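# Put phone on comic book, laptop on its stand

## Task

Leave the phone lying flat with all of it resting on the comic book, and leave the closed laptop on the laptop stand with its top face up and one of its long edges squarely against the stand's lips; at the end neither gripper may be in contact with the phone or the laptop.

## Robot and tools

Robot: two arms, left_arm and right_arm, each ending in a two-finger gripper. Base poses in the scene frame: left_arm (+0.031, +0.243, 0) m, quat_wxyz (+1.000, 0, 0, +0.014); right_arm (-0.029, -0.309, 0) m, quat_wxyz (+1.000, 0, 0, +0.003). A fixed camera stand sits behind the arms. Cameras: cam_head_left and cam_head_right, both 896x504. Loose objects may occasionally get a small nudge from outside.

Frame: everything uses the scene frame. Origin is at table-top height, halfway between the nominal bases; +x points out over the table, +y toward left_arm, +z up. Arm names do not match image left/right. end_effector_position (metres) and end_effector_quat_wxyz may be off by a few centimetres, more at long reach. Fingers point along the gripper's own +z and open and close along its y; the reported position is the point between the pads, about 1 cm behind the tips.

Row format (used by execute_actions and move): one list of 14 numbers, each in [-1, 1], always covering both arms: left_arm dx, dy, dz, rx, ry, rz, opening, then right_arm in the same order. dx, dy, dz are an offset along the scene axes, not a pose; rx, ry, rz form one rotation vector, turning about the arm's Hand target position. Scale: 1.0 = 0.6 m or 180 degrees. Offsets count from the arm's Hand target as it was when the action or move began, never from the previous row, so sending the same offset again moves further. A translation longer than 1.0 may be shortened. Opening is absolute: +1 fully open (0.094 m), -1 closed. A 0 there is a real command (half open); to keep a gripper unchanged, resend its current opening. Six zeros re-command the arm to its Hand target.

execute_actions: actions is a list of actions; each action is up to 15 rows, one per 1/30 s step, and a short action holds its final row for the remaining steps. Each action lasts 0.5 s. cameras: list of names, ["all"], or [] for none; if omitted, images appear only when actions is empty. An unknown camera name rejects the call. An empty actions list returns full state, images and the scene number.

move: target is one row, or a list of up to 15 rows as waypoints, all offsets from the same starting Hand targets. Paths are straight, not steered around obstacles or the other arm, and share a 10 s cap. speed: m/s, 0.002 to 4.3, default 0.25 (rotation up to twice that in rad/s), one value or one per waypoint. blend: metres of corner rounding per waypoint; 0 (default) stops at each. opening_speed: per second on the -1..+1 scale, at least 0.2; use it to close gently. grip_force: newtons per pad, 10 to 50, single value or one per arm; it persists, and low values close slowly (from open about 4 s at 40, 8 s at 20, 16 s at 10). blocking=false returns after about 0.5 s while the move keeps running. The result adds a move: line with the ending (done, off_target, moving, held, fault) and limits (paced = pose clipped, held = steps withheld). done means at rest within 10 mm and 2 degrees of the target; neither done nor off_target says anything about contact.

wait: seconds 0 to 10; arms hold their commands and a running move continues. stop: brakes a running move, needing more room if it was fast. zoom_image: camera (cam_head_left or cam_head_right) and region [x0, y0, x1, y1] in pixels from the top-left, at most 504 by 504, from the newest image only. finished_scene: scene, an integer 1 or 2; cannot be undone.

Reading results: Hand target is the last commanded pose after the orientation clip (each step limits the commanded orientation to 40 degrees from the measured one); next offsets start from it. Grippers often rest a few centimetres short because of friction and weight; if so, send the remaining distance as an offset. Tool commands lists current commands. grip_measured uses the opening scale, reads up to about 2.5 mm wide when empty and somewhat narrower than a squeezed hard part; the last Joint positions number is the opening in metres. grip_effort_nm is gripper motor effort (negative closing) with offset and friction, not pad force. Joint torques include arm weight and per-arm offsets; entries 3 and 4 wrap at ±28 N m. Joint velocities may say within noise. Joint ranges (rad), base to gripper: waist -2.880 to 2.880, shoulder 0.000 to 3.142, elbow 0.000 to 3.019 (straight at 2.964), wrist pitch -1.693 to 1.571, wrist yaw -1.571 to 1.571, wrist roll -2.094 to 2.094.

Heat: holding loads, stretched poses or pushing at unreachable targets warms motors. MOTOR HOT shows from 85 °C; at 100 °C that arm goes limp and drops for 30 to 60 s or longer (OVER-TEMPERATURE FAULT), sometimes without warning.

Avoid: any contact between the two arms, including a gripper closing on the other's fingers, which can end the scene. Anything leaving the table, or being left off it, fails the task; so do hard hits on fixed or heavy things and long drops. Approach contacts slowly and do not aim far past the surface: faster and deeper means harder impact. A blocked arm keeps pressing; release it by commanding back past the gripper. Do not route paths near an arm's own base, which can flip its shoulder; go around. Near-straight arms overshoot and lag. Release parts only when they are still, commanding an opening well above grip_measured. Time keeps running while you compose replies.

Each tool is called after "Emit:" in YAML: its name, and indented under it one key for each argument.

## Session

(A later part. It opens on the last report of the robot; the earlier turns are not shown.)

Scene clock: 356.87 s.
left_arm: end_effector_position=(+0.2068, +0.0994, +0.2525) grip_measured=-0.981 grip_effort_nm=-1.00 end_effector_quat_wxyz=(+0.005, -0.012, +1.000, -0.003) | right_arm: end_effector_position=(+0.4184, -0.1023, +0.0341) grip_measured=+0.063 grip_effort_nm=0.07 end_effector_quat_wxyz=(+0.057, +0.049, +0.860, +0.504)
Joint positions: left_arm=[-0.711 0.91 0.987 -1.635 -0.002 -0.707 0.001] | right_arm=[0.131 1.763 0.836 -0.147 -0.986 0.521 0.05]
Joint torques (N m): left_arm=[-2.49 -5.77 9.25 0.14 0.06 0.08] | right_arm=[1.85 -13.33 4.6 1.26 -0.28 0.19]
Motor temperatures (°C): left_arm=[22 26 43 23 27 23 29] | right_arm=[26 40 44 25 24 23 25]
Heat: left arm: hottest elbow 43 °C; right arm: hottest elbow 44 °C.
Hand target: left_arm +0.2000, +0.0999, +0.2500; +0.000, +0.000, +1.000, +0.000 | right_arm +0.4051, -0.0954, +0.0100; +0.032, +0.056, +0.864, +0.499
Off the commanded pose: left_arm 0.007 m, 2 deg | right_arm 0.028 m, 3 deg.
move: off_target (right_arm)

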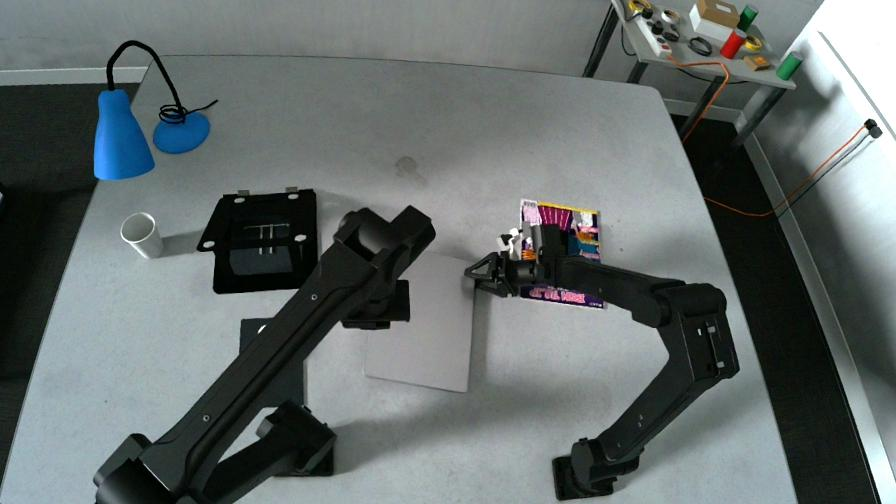

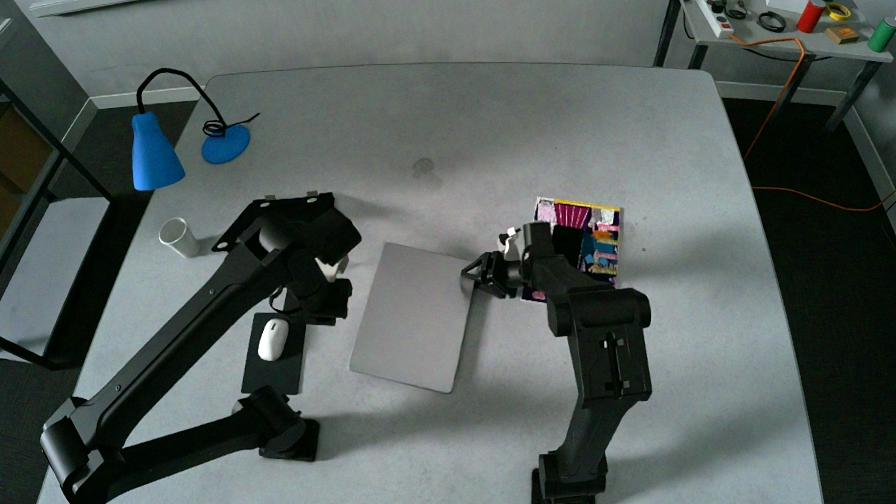

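Emit:
move:
  target:
    - [0,0,0,0,0,0,-1.0, 0,0,0,0,0,0,-0.8]
    - [0,0,0,0,0,0,-1.0, 0,0,0.05,0,0,0,-0.8]
  speed: 0.05
  opening_speed: 0.8
  cameras: ["all"]

Emit:
zoom_image:
  camera: "cam_head_left"
  region: [340, 200, 620, 400]

Emit:
zoom_image:
  camera: "cam_head_right"
  region: [340, 200, 620, 400]

Scene clock: 399.47 s.
left_arm: end_effector_position=(+0.2068, +0.0994, +0.2525) grip_measured=-0.981 grip_effort_nm=-1.01 end_effector_quat_wxyz=(+0.005, -0.012, +1.000, -0.003) | right_arm: end_effector_position=(+0.4108, -0.1044, +0.0308) grip_measured=-0.798 grip_effort_nm=-0.10 end_effector_quat_wxyz=(+0.039, +0.064, +0.867, +0.493)
Joint positions: left_arm=[-0.711 0.91 0.987 -1.635 -0.002 -0.707 0.001] | right_arm=[0.132 1.754 0.833 -0.202 -0.969 0.522 0.009]
Joint torques (N m): left_arm=[-2.61 -5.42 9.1 0.05 0.03 0.12] | right_arm=[1.79 -18.14 5.78 0.34 -0.9 0.17]
Heat: left arm: hottest elbow 43 °C; right arm: hottest elbow 41 °C.
Hand target: left_arm +0.2000, +0.0999, +0.2500; +0.000, +0.000, +1.000, +0.000 | right_arm +0.4052, -0.0953, +0.0401; +0.032, +0.056, +0.864, +0.499
Off the commanded pose: left_arm 0.007 m, 2 deg | right_arm 0.014 m, 1 deg.
move: off_target (right_arm)

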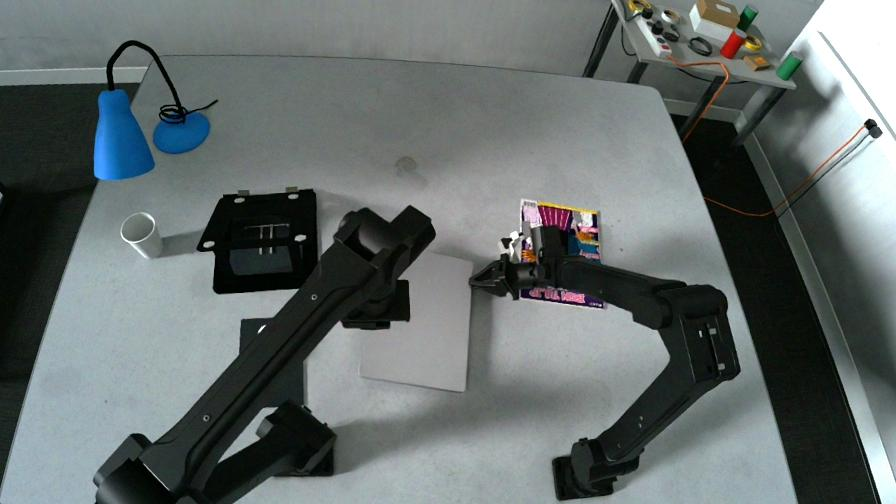

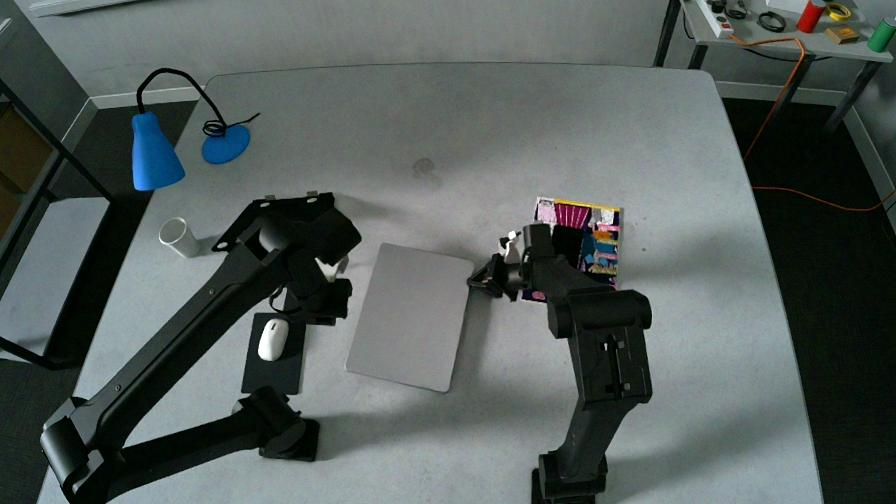

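Scaled by 1.800.

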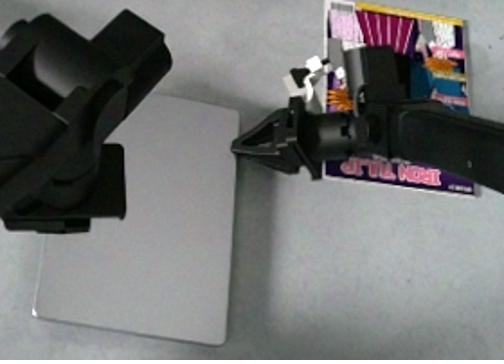

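Scaled by 1.800.

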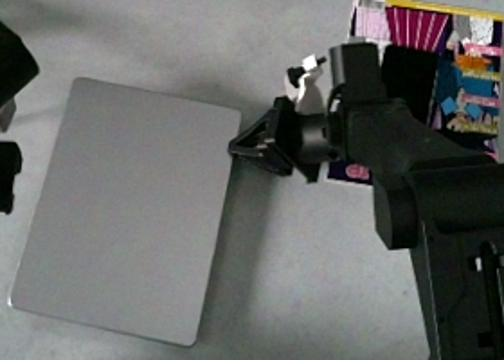

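Emit:
move:
  target:
    - [0,0,0,0,0,0,-1.0, -0.0120,-0.0912,0.0165,-0.0551,0.0073,0,0.1]
    - [0,0,0,0,0,0,-1.0, -0.0120,-0.0912,-0.0585,-0.0551,0.0073,0,0.1]
  speed: [0.15, 0.08]
  blend: [0.01, 0]

Scene clock: 427.97 s.
left_arm: end_effector_position=(+0.2068, +0.0994, +0.2525) grip_measured=-0.981 grip_effort_nm=-1.01 end_effector_quat_wxyz=(+0.005, -0.012, +1.000, -0.003) | right_arm: end_effector_position=(+0.3921, -0.1442, +0.0310) grip_measured=+0.099 grip_effort_nm=0.07 end_effector_quat_wxyz=(+0.035, +0.051, +0.899, +0.433)
Joint positions: left_arm=[-0.711 0.91 0.987 -1.635 -0.002 -0.707 0.001] | right_arm=[0.071 1.687 0.833 -0.456 -0.87 0.313 0.052]
Joint torques (N m): left_arm=[-2.61 -5.07 9.18 0.03 0.05 0.13] | right_arm=[-0.15 -10.23 6.93 1.1 0.25 -0.02]
Heat: left arm: hottest elbow 42 °C; right arm: hottest shoulder 41 °C.
Hand target: left_arm +0.2000, +0.0999, +0.2500; +0.000, +0.000, +1.000, +0.000 | right_arm +0.3980, -0.1501, +0.0049; +0.027, +0.059, +0.904, +0.421
Off the commanded pose: left_arm 0.007 m, 2 deg | right_arm 0.027 m, 2 deg.
move: off_target (right_arm)

Emit:
move:
  target:
    - [0,0,0,0,0,0,-1.0, 0,0,-0.0165,0,0,0,0.1]
    - [0,0,0,0,0,0,-1.0, 0.015,0.1335,-0.0165,0,0,0,0.1]
  speed: 0.06
  blend: [0.003, 0]
  cameras: ["all"]

Emit:
zoom_image:
  camera: "cam_head_left"
  region: [340, 200, 620, 400]

Emit:
zoom_image:
  camera: "cam_head_right"
  region: [340, 200, 620, 400]

Scene clock: 435.63 s.
left_arm: end_effector_position=(+0.2068, +0.0994, +0.2525) grip_measured=-0.981 grip_effort_nm=-1.01 end_effector_quat_wxyz=(+0.005, -0.012, +1.000, -0.003) | right_arm: end_effector_position=(+0.4152, -0.0860, +0.0315) grip_measured=+0.099 grip_effort_nm=0.07 end_effector_quat_wxyz=(+0.062, +0.057, +0.897, +0.433)
Joint positions: left_arm=[-0.711 0.91 0.987 -1.635 -0.002 -0.707 0.001] | right_arm=[0.208 1.715 0.85 -0.226 -0.801 0.547 0.052]
Joint torques (N m): left_arm=[-2.61 -5.54 9.14 -0.12 0.05 0.16] | right_arm=[3.14 -9.82 7.08 0.99 0.02 0.17]
Heat: left arm: hottest elbow 42 °C; right arm: hottest elbow 42 °C.
Hand target: left_arm +0.2000, +0.0999, +0.2500; +0.000, +0.000, +1.000, +0.000 | right_arm +0.4070, -0.0700, -0.0049; +0.027, +0.059, +0.904, +0.422
Off the commanded pose: left_arm 0.007 m, 2 deg | right_arm 0.041 m, 4 deg.
move: off_target (right_arm)

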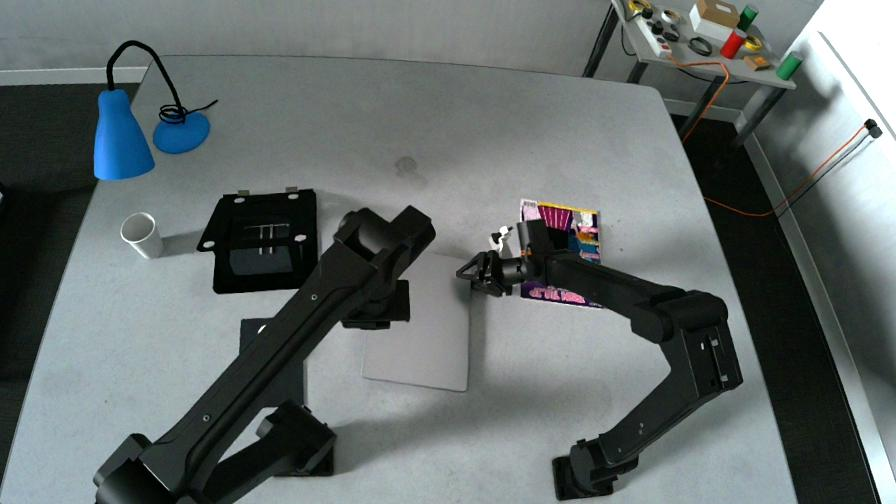

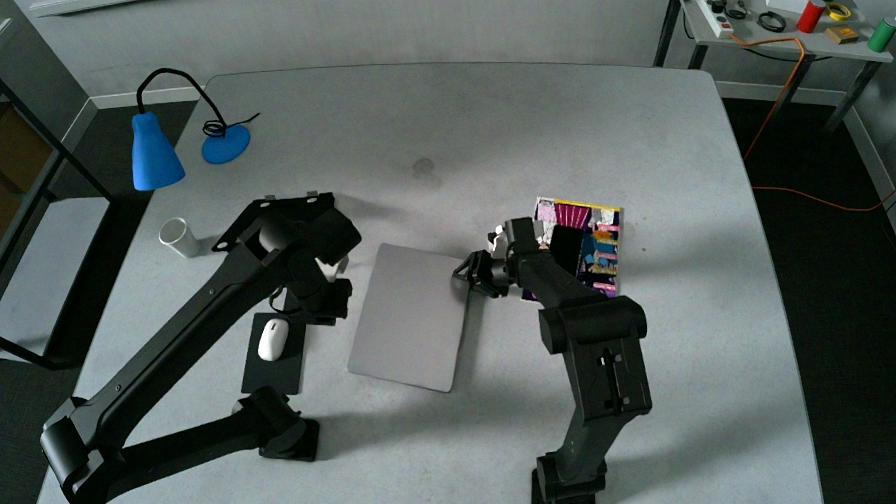

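Scaled by 1.800.

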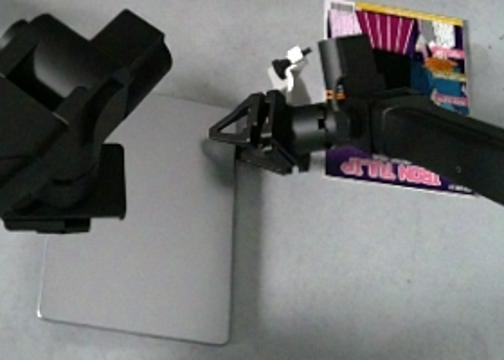

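Scaled by 1.800.

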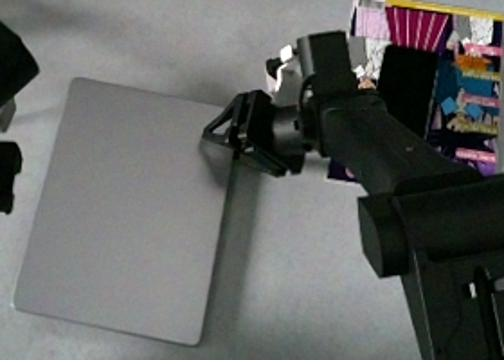

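Emit:
move:
  target: [0,0,0,0,0,0,-1.0, 0.002,0.0367,0.01,0,0,0,0.1]
  speed: 0.06
  cameras: ["all"]

Emit:
zoom_image:
  camera: "cam_head_right"
  region: [340, 200, 620, 400]

Scene clock: 453.63 s.
left_arm: end_effector_position=(+0.2068, +0.0994, +0.2525) grip_measured=-0.981 grip_effort_nm=-1.01 end_effector_quat_wxyz=(+0.005, -0.012, +1.000, -0.003) | right_arm: end_effector_position=(+0.4184, -0.0655, +0.0320) grip_measured=+0.099 grip_effort_nm=0.07 end_effector_quat_wxyz=(+0.063, +0.058, +0.899, +0.429)
Joint positions: left_arm=[-0.711 0.91 0.987 -1.635 -0.002 -0.707 0.001] | right_arm=[0.255 1.725 0.866 -0.194 -0.771 0.603 0.052]
Joint torques (N m): left_arm=[-2.55 -5.3 9.35 0.14 0.06 0.12] | right_arm=[3.14 -11.11 7.2 0.88 -0.3 0.21]
Heat: left arm: hottest elbow 42 °C; right arm: hottest elbow 42 °C.
Hand target: left_arm +0.2000, +0.0999, +0.2500; +0.000, +0.000, +1.000, +0.000 | right_arm +0.4082, -0.0481, +0.0009; +0.027, +0.059, +0.905, +0.421
Off the commanded pose: left_arm 0.007 m, 2 deg | right_arm 0.037 m, 4 deg.
move: off_target (right_arm)

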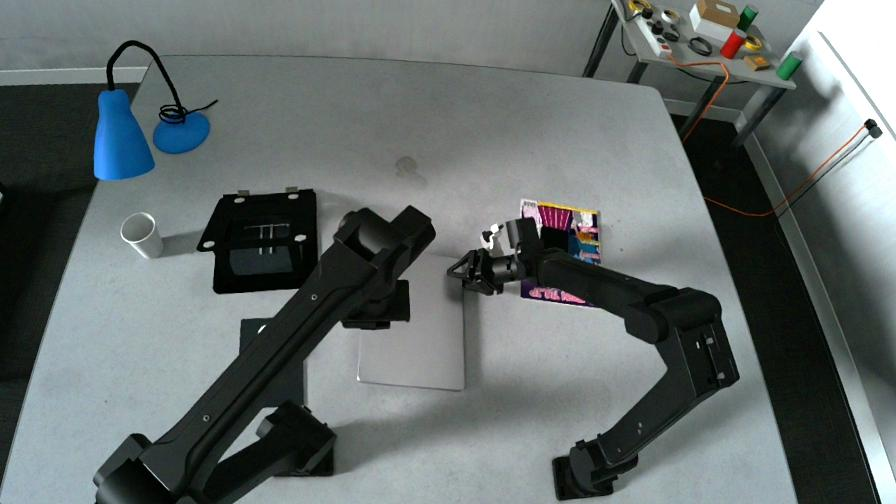

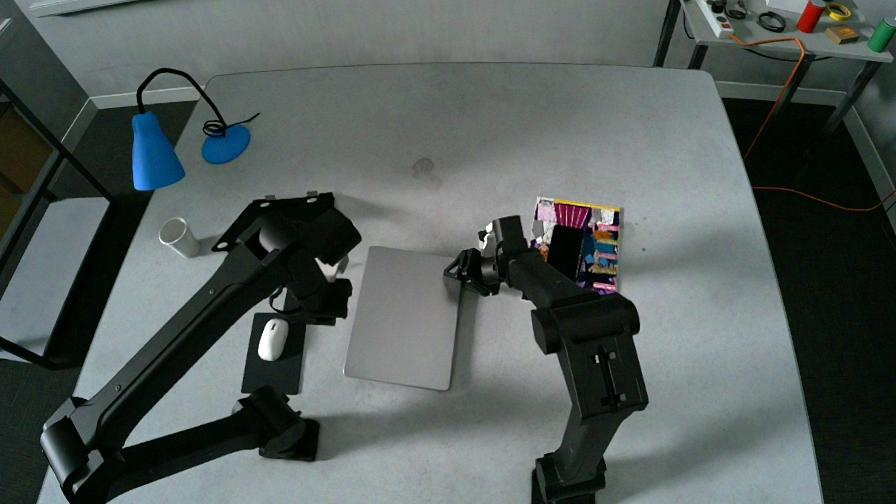

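Scaled by 1.800.

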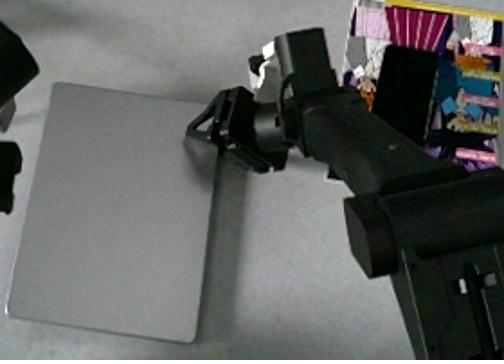

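Emit:
zoom_image:
  camera: "cam_head_left"
  region: [430, 230, 530, 310]

Emit:
zoom_image:
  camera: "cam_head_right"
  region: [420, 230, 520, 310]

Scaled by 5.040.

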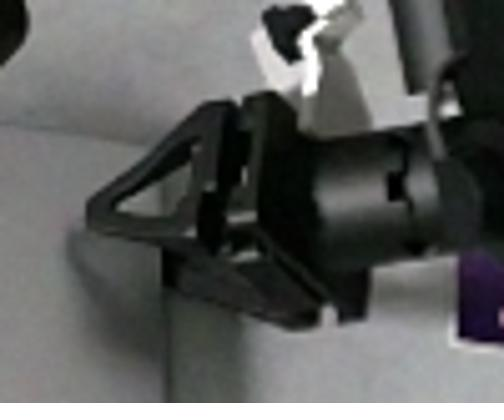

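Scaled by 5.040.

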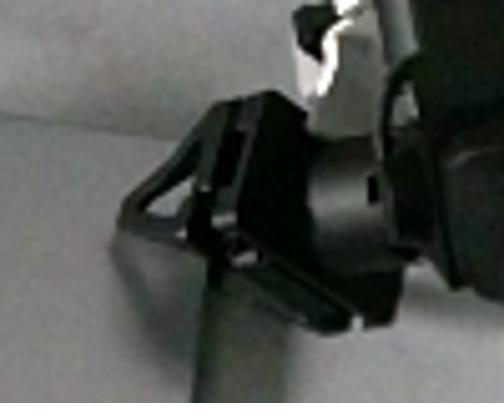

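Emit:
move:
  target:
    - [0.3,0.1168,-0.1667,0,0,0,-1.0, 0,0,0,0,0,0,0.1]
    - [0.3,0.1168,-0.3767,0,0,0,-1.0, 0,0,0,0,0,0,0.1]
    - [0.3,0.0585,-0.3767,0,0,0,-1.0, 0,0,0,0,0,0,0.1]
  speed: [0.25, 0.15, 0.05]
  blend: [0.03, 0.003, 0]
  cameras: ["all"]

Emit:
zoom_image:
  camera: "cam_head_left"
  region: [300, 200, 580, 400]

Emit:
zoom_image:
  camera: "cam_head_right"
  region: [300, 200, 580, 400]

Scene clock: 551.63 s.
left_arm: end_effector_position=(+0.3727, +0.1424, +0.0233) grip_measured=-0.981 grip_effort_nm=-1.01 end_effector_quat_wxyz=(-0.007, -0.001, +1.000, +0.003) | right_arm: end_effector_position=(+0.4184, -0.0655, +0.0320) grip_measured=+0.099 grip_effort_nm=0.07 end_effector_quat_wxyz=(+0.063, +0.058, +0.899, +0.429)
Joint positions: left_arm=[-0.313 1.504 0.819 -0.901 -0.001 -0.287 0.001] | right_arm=[0.255 1.725 0.866 -0.194 -0.771 0.603 0.052]
Joint torques (N m): left_arm=[-3.02 -10.58 9.24 0.73 0.05 -0.09] | right_arm=[3.14 -11.11 7.17 0.87 -0.3 0.2]
Heat: left arm: hottest elbow 42 °C; right arm: hottest elbow 42 °C.
Hand target: left_arm +0.3800, +0.1350, +0.0240; +0.000, +0.000, +1.000, +0.000 | right_arm +0.4082, -0.0481, +0.0009; +0.027, +0.059, +0.905, +0.421
Off the commanded pose: left_arm 0.010 m, 1 deg | right_arm 0.037 m, 4 deg.
move: off_target (right_arm)

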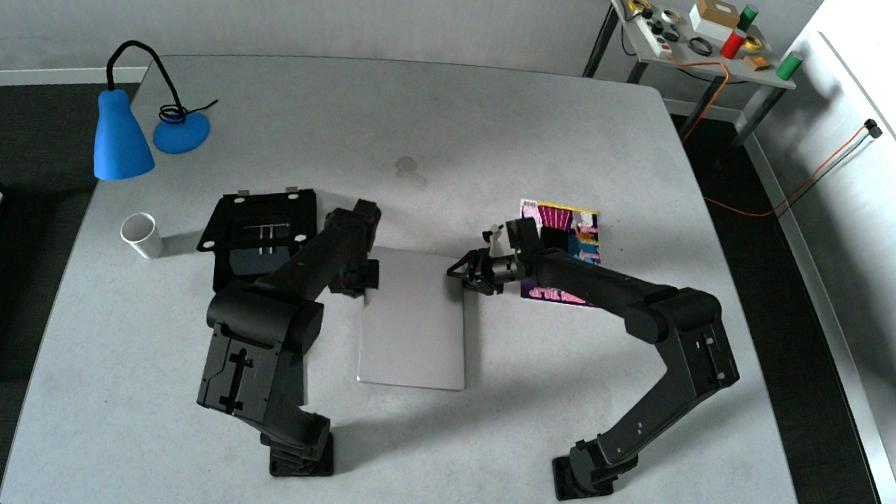

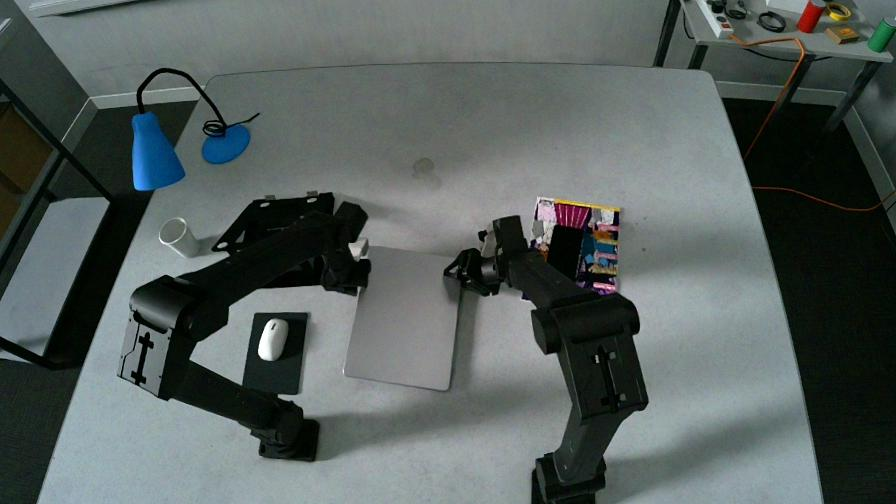

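Scaled by 1.800.

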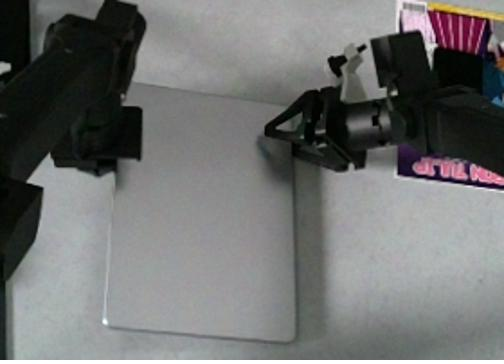

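Scaled by 1.800.

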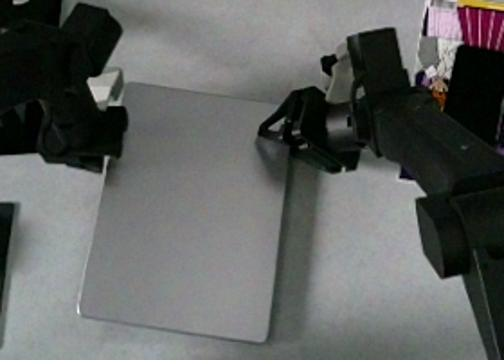

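Emit:
move:
  target:
    - [0,-0.03,0,0,0,0,-1.0, 0,0,0,0,0,0,0.1]
    - [0,-0.03,0,0,0,0,-1.0, 0,0,0,0,0,0,-0.8]
  speed: 0.05
  opening_speed: 0.7
  cameras: ["all"]

Emit:
zoom_image:
  camera: "cam_head_left"
  region: [300, 200, 580, 400]

Emit:
zoom_image:
  camera: "cam_head_right"
  region: [300, 200, 580, 400]

Scene clock: 558.17 s.
left_arm: end_effector_position=(+0.3687, +0.1362, +0.0216) grip_measured=-0.981 grip_effort_nm=-0.99 end_effector_quat_wxyz=(-0.010, -0.006, +1.000, +0.011) | right_arm: end_effector_position=(+0.4196, -0.0703, +0.0211) grip_measured=-0.609 grip_effort_nm=-0.95 end_effector_quat_wxyz=(+0.061, +0.068, +0.904, +0.418)
Joint positions: left_arm=[-0.34 1.509 0.819 -0.907 -0.014 -0.324 0.001] | right_arm=[0.25 1.743 0.866 -0.194 -0.748 0.605 0.018]
Joint torques (N m): left_arm=[-3.37 -10.11 10.65 0.62 0.54 -0.22] | right_arm=[3.49 -12.4 7.1 0.87 -1.06 0.21]
Heat: left arm: hottest elbow 42 °C; right arm: hottest elbow 42 °C.
Hand target: left_arm +0.3800, +0.1171, +0.0241; +0.000, +0.000, +1.000, +0.000 | right_arm +0.4082, -0.0481, +0.0011; +0.027, +0.059, +0.905, +0.421
Off the commanded pose: left_arm 0.022 m, 2 deg | right_arm 0.032 m, 4 deg.
move: off_target (left_arm, right_arm); target 2's new opening was sent with right_arm's hand 0.037 m and 4 deg from that target

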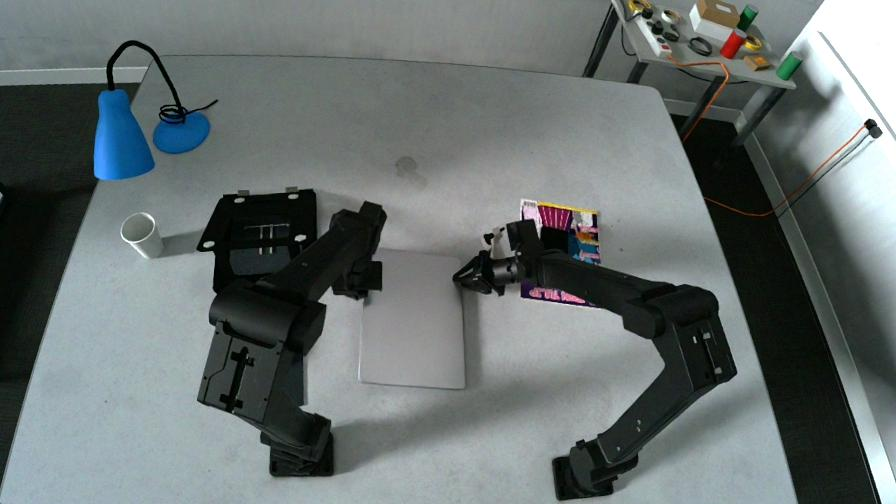

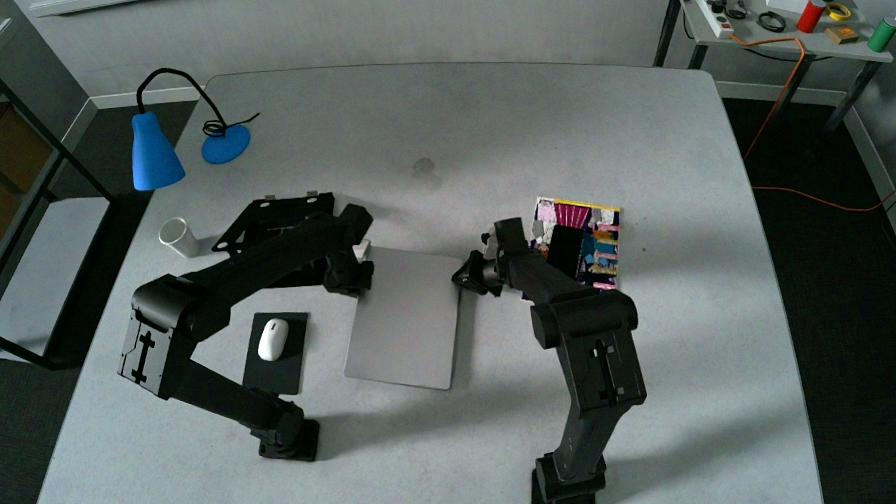

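Scaled by 1.800.

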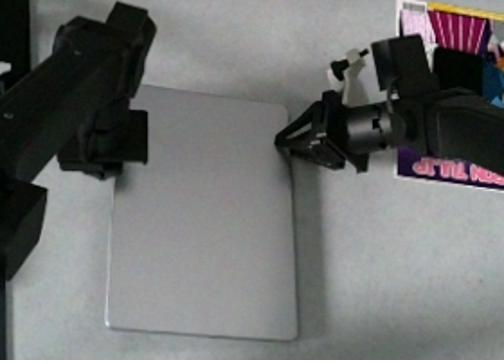

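Scaled by 1.800.

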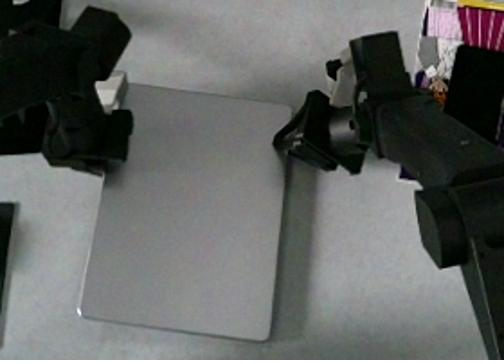

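Emit:
move:
  target:
    - [0,0.0833,0,0,0,0,-1.0, 0,0,0.06,0,0,0,-0.8]
    - [0,0.0833,0.3,0,0,0,-1.0, 0,0,0.1,0,0,0,-0.8]
    - [-0.1333,-0.0618,0.3267,0.2597,-0.2597,-0.4498,-1.0, 0,0,0.1,0,0,0,-0.8]
  speed: [0.08, 0.2, 0.25]
  blend: [0.01, 0.03, 0]
  cameras: ["all"]

Emit:
zoom_image:
  camera: "cam_head_left"
  region: [300, 200, 580, 400]

Emit:
zoom_image:
  camera: "cam_head_right"
  region: [300, 200, 580, 400]

Scene clock: 579.53 s.
left_arm: end_effector_position=(+0.3021, +0.0832, +0.2193) grip_measured=-0.981 grip_effort_nm=-0.99 end_effector_quat_wxyz=(+0.344, +0.611, +0.618, +0.356) | right_arm: end_effector_position=(+0.4066, -0.0711, +0.0431) grip_measured=-0.679 grip_effort_nm=-1.04 end_effector_quat_wxyz=(+0.032, +0.078, +0.908, +0.411)
Joint positions: left_arm=[-0.956 0.698 0.527 -0.625 -0.775 0.962 0.001] | right_arm=[0.253 1.682 0.881 -0.334 -0.756 0.605 0.015]
Joint torques (N m): left_arm=[-2.37 -4.07 10.37 2.09 -0.21 0.01] | right_arm=[3.43 -17.32 9.2 0.05 -0.84 0.23]
Heat: left arm: hottest elbow 43 °C; right arm: hottest elbow 42 °C.
Hand target: left_arm +0.3000, +0.0799, +0.2201; +0.354, +0.613, +0.612, +0.353 | right_arm +0.4082, -0.0480, +0.0610; +0.027, +0.059, +0.905, +0.421
Off the commanded pose: left_arm 0.004 m, 1 deg | right_arm 0.029 m, 2 deg.
move: off_target (right_arm)

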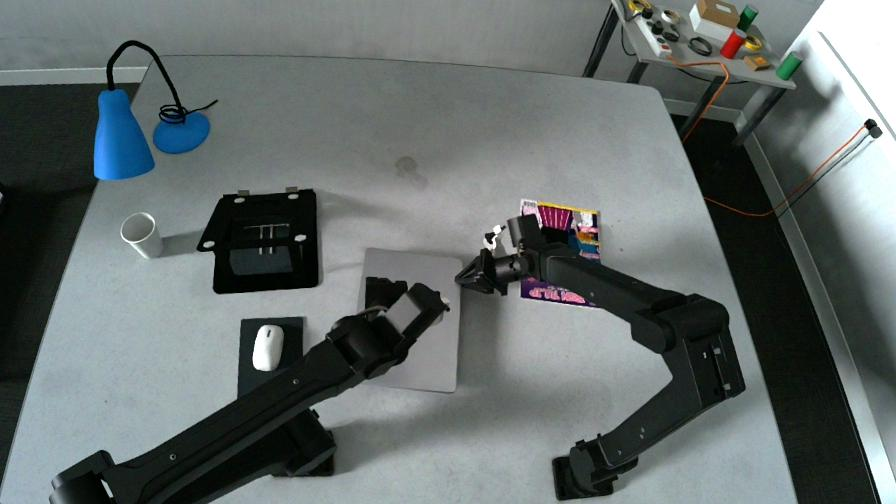

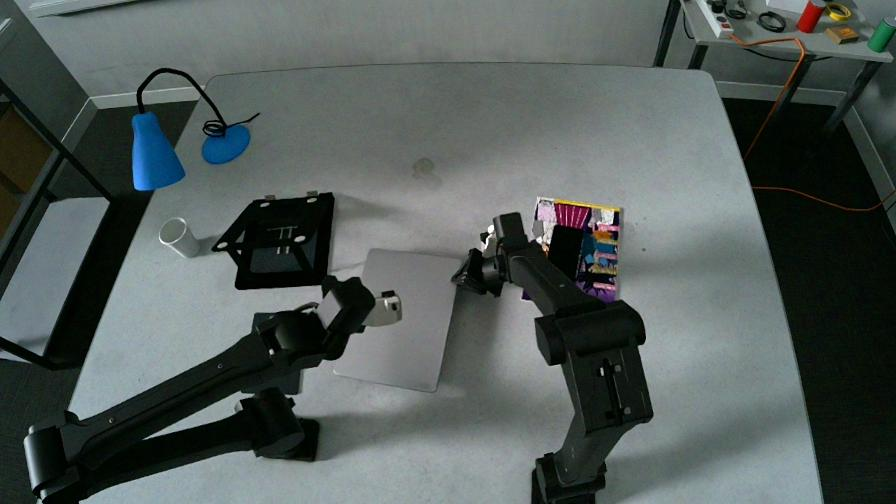

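Scaled by 1.800.

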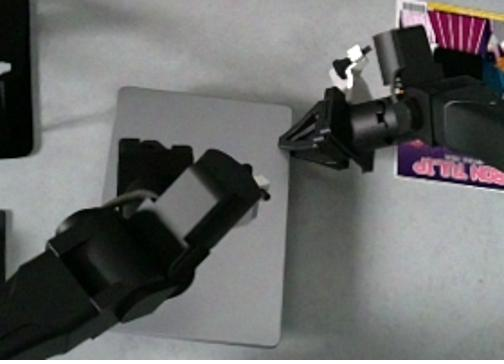

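Scaled by 1.800.

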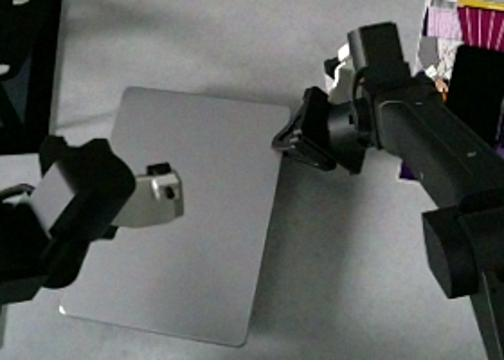

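Emit:
move:
  target:
    - [0,0,0,0,0,0,0.064, 0,-0.1167,0.0333,0.0141,-0.0141,-0.1385,-0.8]
    - [0,0,0,0,0,0,0.064, -0.0333,-0.1333,0.05,0.0422,-0.0422,-0.4155,-0.8]
  speed: 0.15
  blend: [0.02, 0]
  cameras: ["all"]

Emit:
zoom_image:
  camera: "cam_head_left"
  region: [300, 180, 580, 380]

Emit:
zoom_image:
  camera: "cam_head_right"
  region: [300, 180, 580, 380]

Scene clock: 614.83 s.
left_arm: end_effector_position=(+0.3021, +0.0832, +0.2193) grip_measured=+0.062 grip_effort_nm=0.13 end_effector_quat_wxyz=(+0.344, +0.611, +0.618, +0.356) | right_arm: end_effector_position=(+0.3930, -0.1318, +0.0901) grip_measured=-0.799 grip_effort_nm=-0.08 end_effector_quat_wxyz=(+0.332, +0.573, +0.652, +0.370)
Joint positions: left_arm=[-0.956 0.698 0.527 -0.625 -0.775 0.963 0.05] | right_arm=[0.526 1.372 0.481 0.322 0.352 1.778 0.009]
Joint torques (N m): left_arm=[-1.61 -4.37 10.15 2.19 -0.28 0.02] | right_arm=[1.49 -11.16 6.06 1.65 0.25 0.11]
Heat: left arm: hottest elbow 43 °C; right arm: hottest elbow 43 °C.
Hand target: left_arm +0.3000, +0.0800, +0.2201; +0.353, +0.613, +0.612, +0.353 | right_arm +0.3883, -0.1280, +0.0911; +0.329, +0.571, +0.651, +0.376
Off the commanded pose: left_arm 0.004 m, 1 deg | right_arm 0.006 m, 1 deg.
move: done; blend cut to 0 m at target 1

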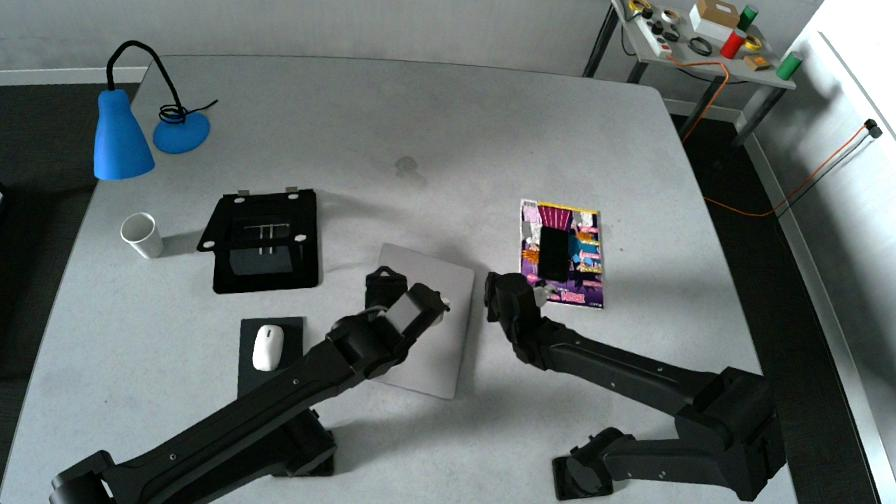

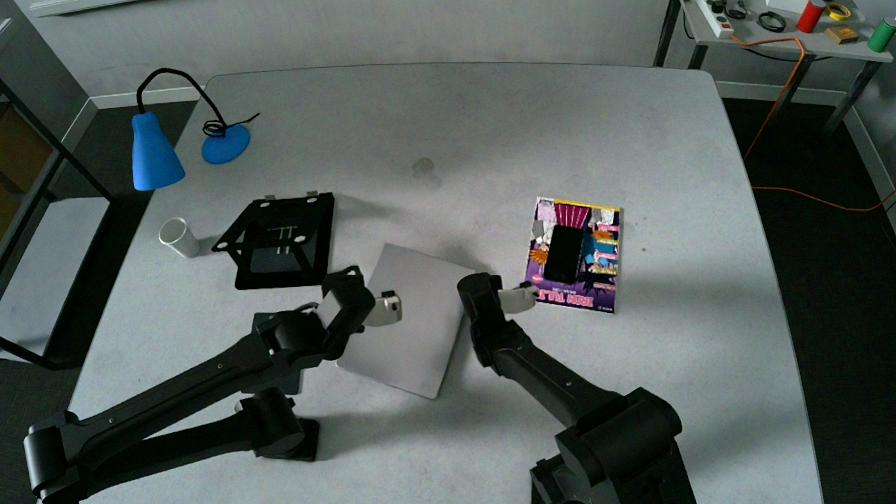

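Scaled by 1.800.

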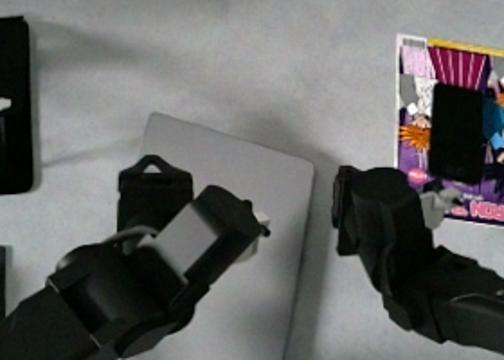

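Scaled by 1.800.

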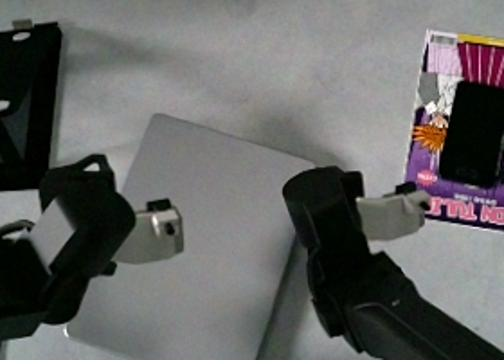

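Emit:
move:
  target:
    - [0.1333,0.0667,0,0,0.1667,0,-1.0, -0.1805,0.03,0.1815,-0.075,0.152,0.0943,-1.0]
    - [0.265,0.075,-0.1168,0,0.3333,0,-1.0, -0.3738,0.0717,0.0982,-0.1499,0.3039,0.1886,-1.0]
    - [0.265,0.075,-0.3368,0,0.3333,0,-1.0, -0.3738,0.0717,-0.1552,-0.1499,0.3039,0.1886,-1.0]
  speed: [0.3, 0.3, 0.15]
  blend: [0.05, 0.03, 0]
  cameras: ["all"]

Emit:
zoom_image:
  camera: "cam_head_left"
  region: [300, 200, 580, 420]

Emit:
zoom_image:
  camera: "cam_head_right"
  region: [300, 200, 580, 420]

Scene clock: 673.53 s.
left_arm: end_effector_position=(+0.4578, +0.1202, +0.0217) grip_measured=-0.981 grip_effort_nm=-1.01 end_effector_quat_wxyz=(-0.001, +0.708, +0.706, +0.000) | right_arm: end_effector_position=(+0.1689, -0.0855, +0.0100) grip_measured=-0.991 grip_effort_nm=-0.49 end_effector_quat_wxyz=(+0.003, +0.391, +0.920, +0.008)
Joint positions: left_arm=[-0.308 1.7 1.062 -0.935 -0.002 1.294 0.001] | right_arm=[0.844 1.368 0.629 -0.815 0.001 1.654 0]
Joint torques (N m): left_arm=[-0.73 -15.03 7.6 0.81 0.14 0.11] | right_arm=[1.38 -7.53 5.63 0.94 0.03 0.09]
Heat: left arm: hottest elbow 43 °C; right arm: hottest elbow 43 °C.
Hand target: left_arm +0.4590, +0.1249, +0.0180; +0.000, +0.707, +0.707, +0.000 | right_arm +0.1640, -0.0850, -0.0021; +0.000, +0.383, +0.924, +0.000
Off the commanded pose: left_arm 0.006 m, 0 deg | right_arm 0.013 m, 1 deg.
move: off_target (right_arm)

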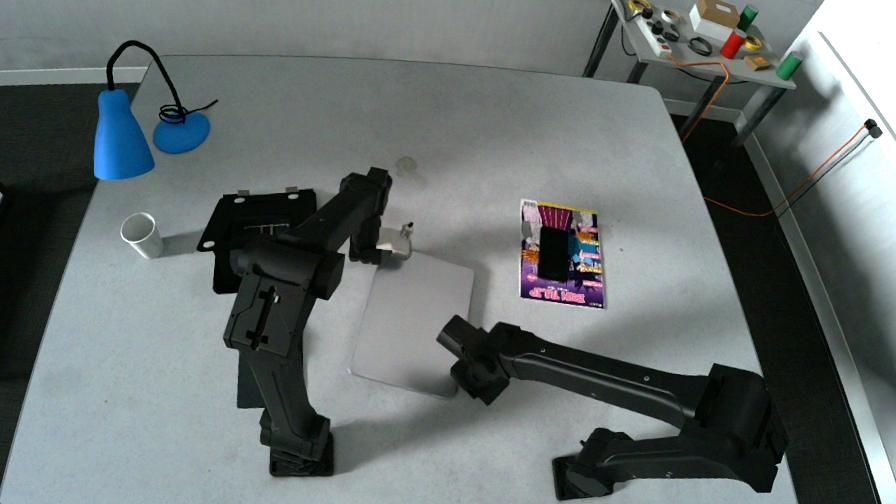

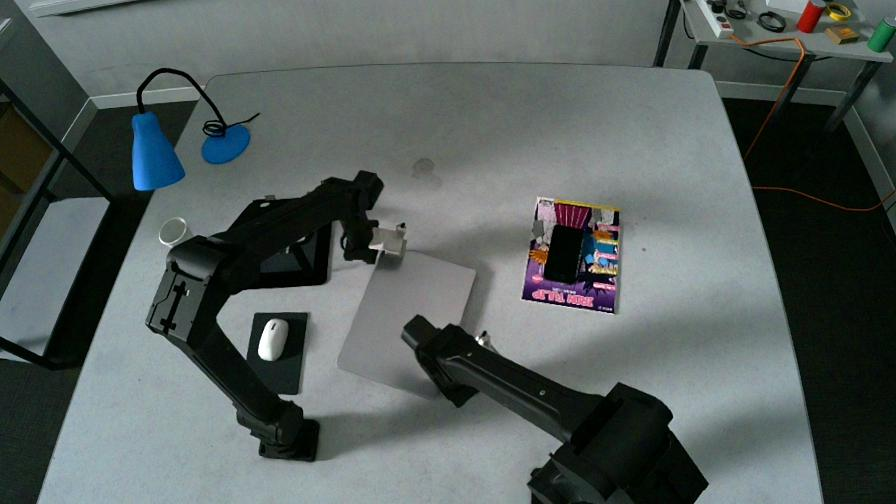

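Scaled by 1.800.

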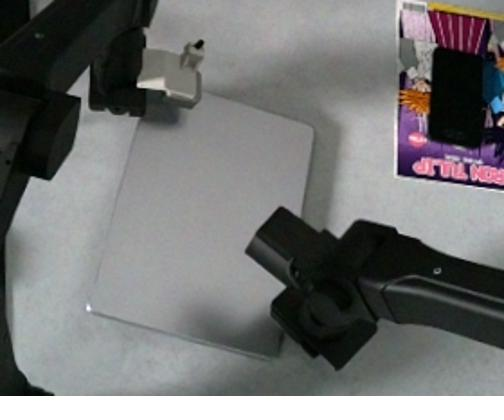

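Scaled by 1.800.

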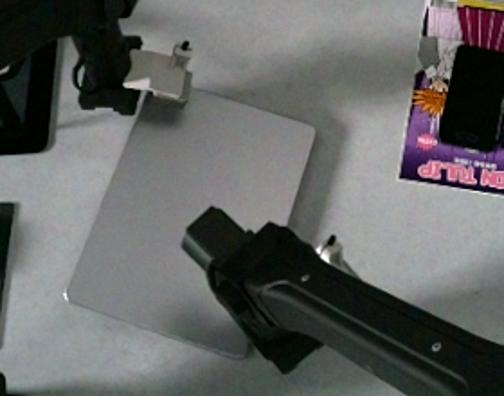

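Emit:
move:
  target: [0,-0.225,0,0,0,0,-1.0, 0,0.235,0.013,0,0,0,-1.0]
  speed: 0.1
  cameras: ["all"]

Emit:
zoom_image:
  camera: "cam_head_left"
  region: [300, 200, 580, 420]

Emit:
zoom_image:
  camera: "cam_head_right"
  region: [300, 200, 580, 420]

Scene clock: 681.33 s.
left_arm: end_effector_position=(+0.4468, +0.0083, +0.0124) grip_measured=-0.981 grip_effort_nm=-1.00 end_effector_quat_wxyz=(-0.010, +0.704, +0.710, -0.001) | right_arm: end_effector_position=(+0.1496, +0.0310, +0.0108) grip_measured=-0.991 grip_effort_nm=-0.48 end_effector_quat_wxyz=(-0.006, +0.381, +0.925, -0.012)
Joint positions: left_arm=[-0.542 1.797 1.171 -0.964 -0.003 1.05 0.001] | right_arm=[1.079 1.599 0.891 -0.888 -0.01 1.866 0]
Joint torques (N m): left_arm=[-3.02 -15.09 12.71 -0.03 0.18 -0.05] | right_arm=[0.79 -9.88 10.63 0.79 0.39 0.21]
Heat: left arm: hottest elbow 43 °C; right arm: hottest elbow 43 °C.
Hand target: left_arm +0.4591, -0.0100, +0.0181; +0.000, +0.707, +0.707, +0.000 | right_arm +0.1639, +0.0559, +0.0056; +0.000, +0.383, +0.924, +0.000
Off the commanded pose: left_arm 0.023 m, 1 deg | right_arm 0.029 m, 2 deg.
move: off_target (left_arm, right_arm)

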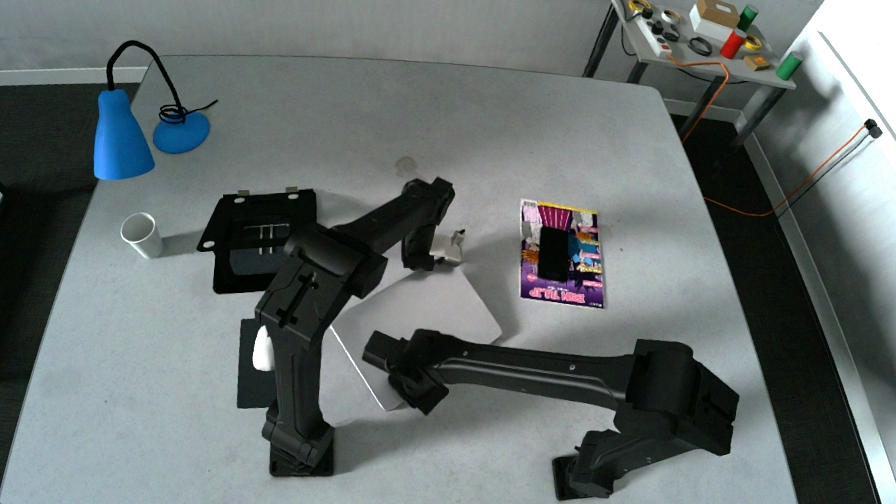

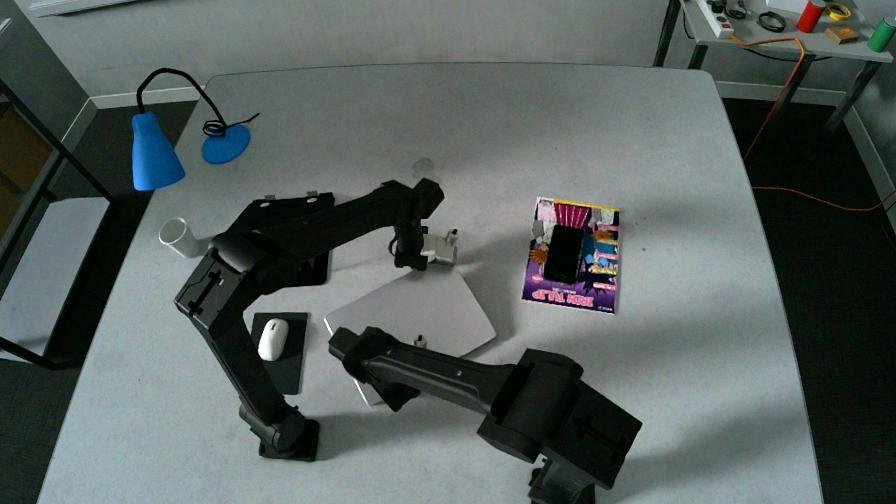

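Scaled by 1.800.

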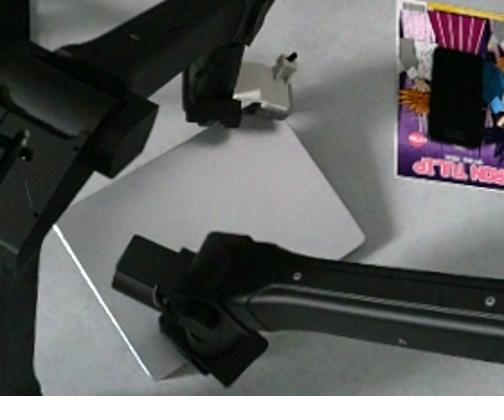

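Scaled by 1.800.

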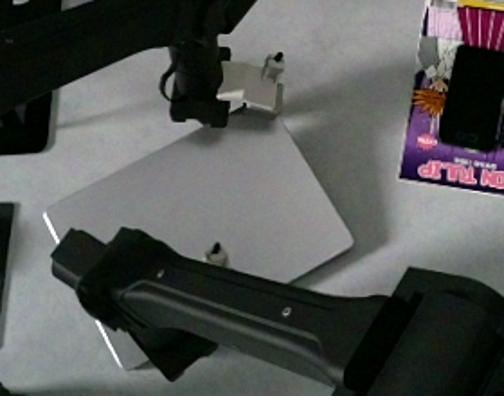

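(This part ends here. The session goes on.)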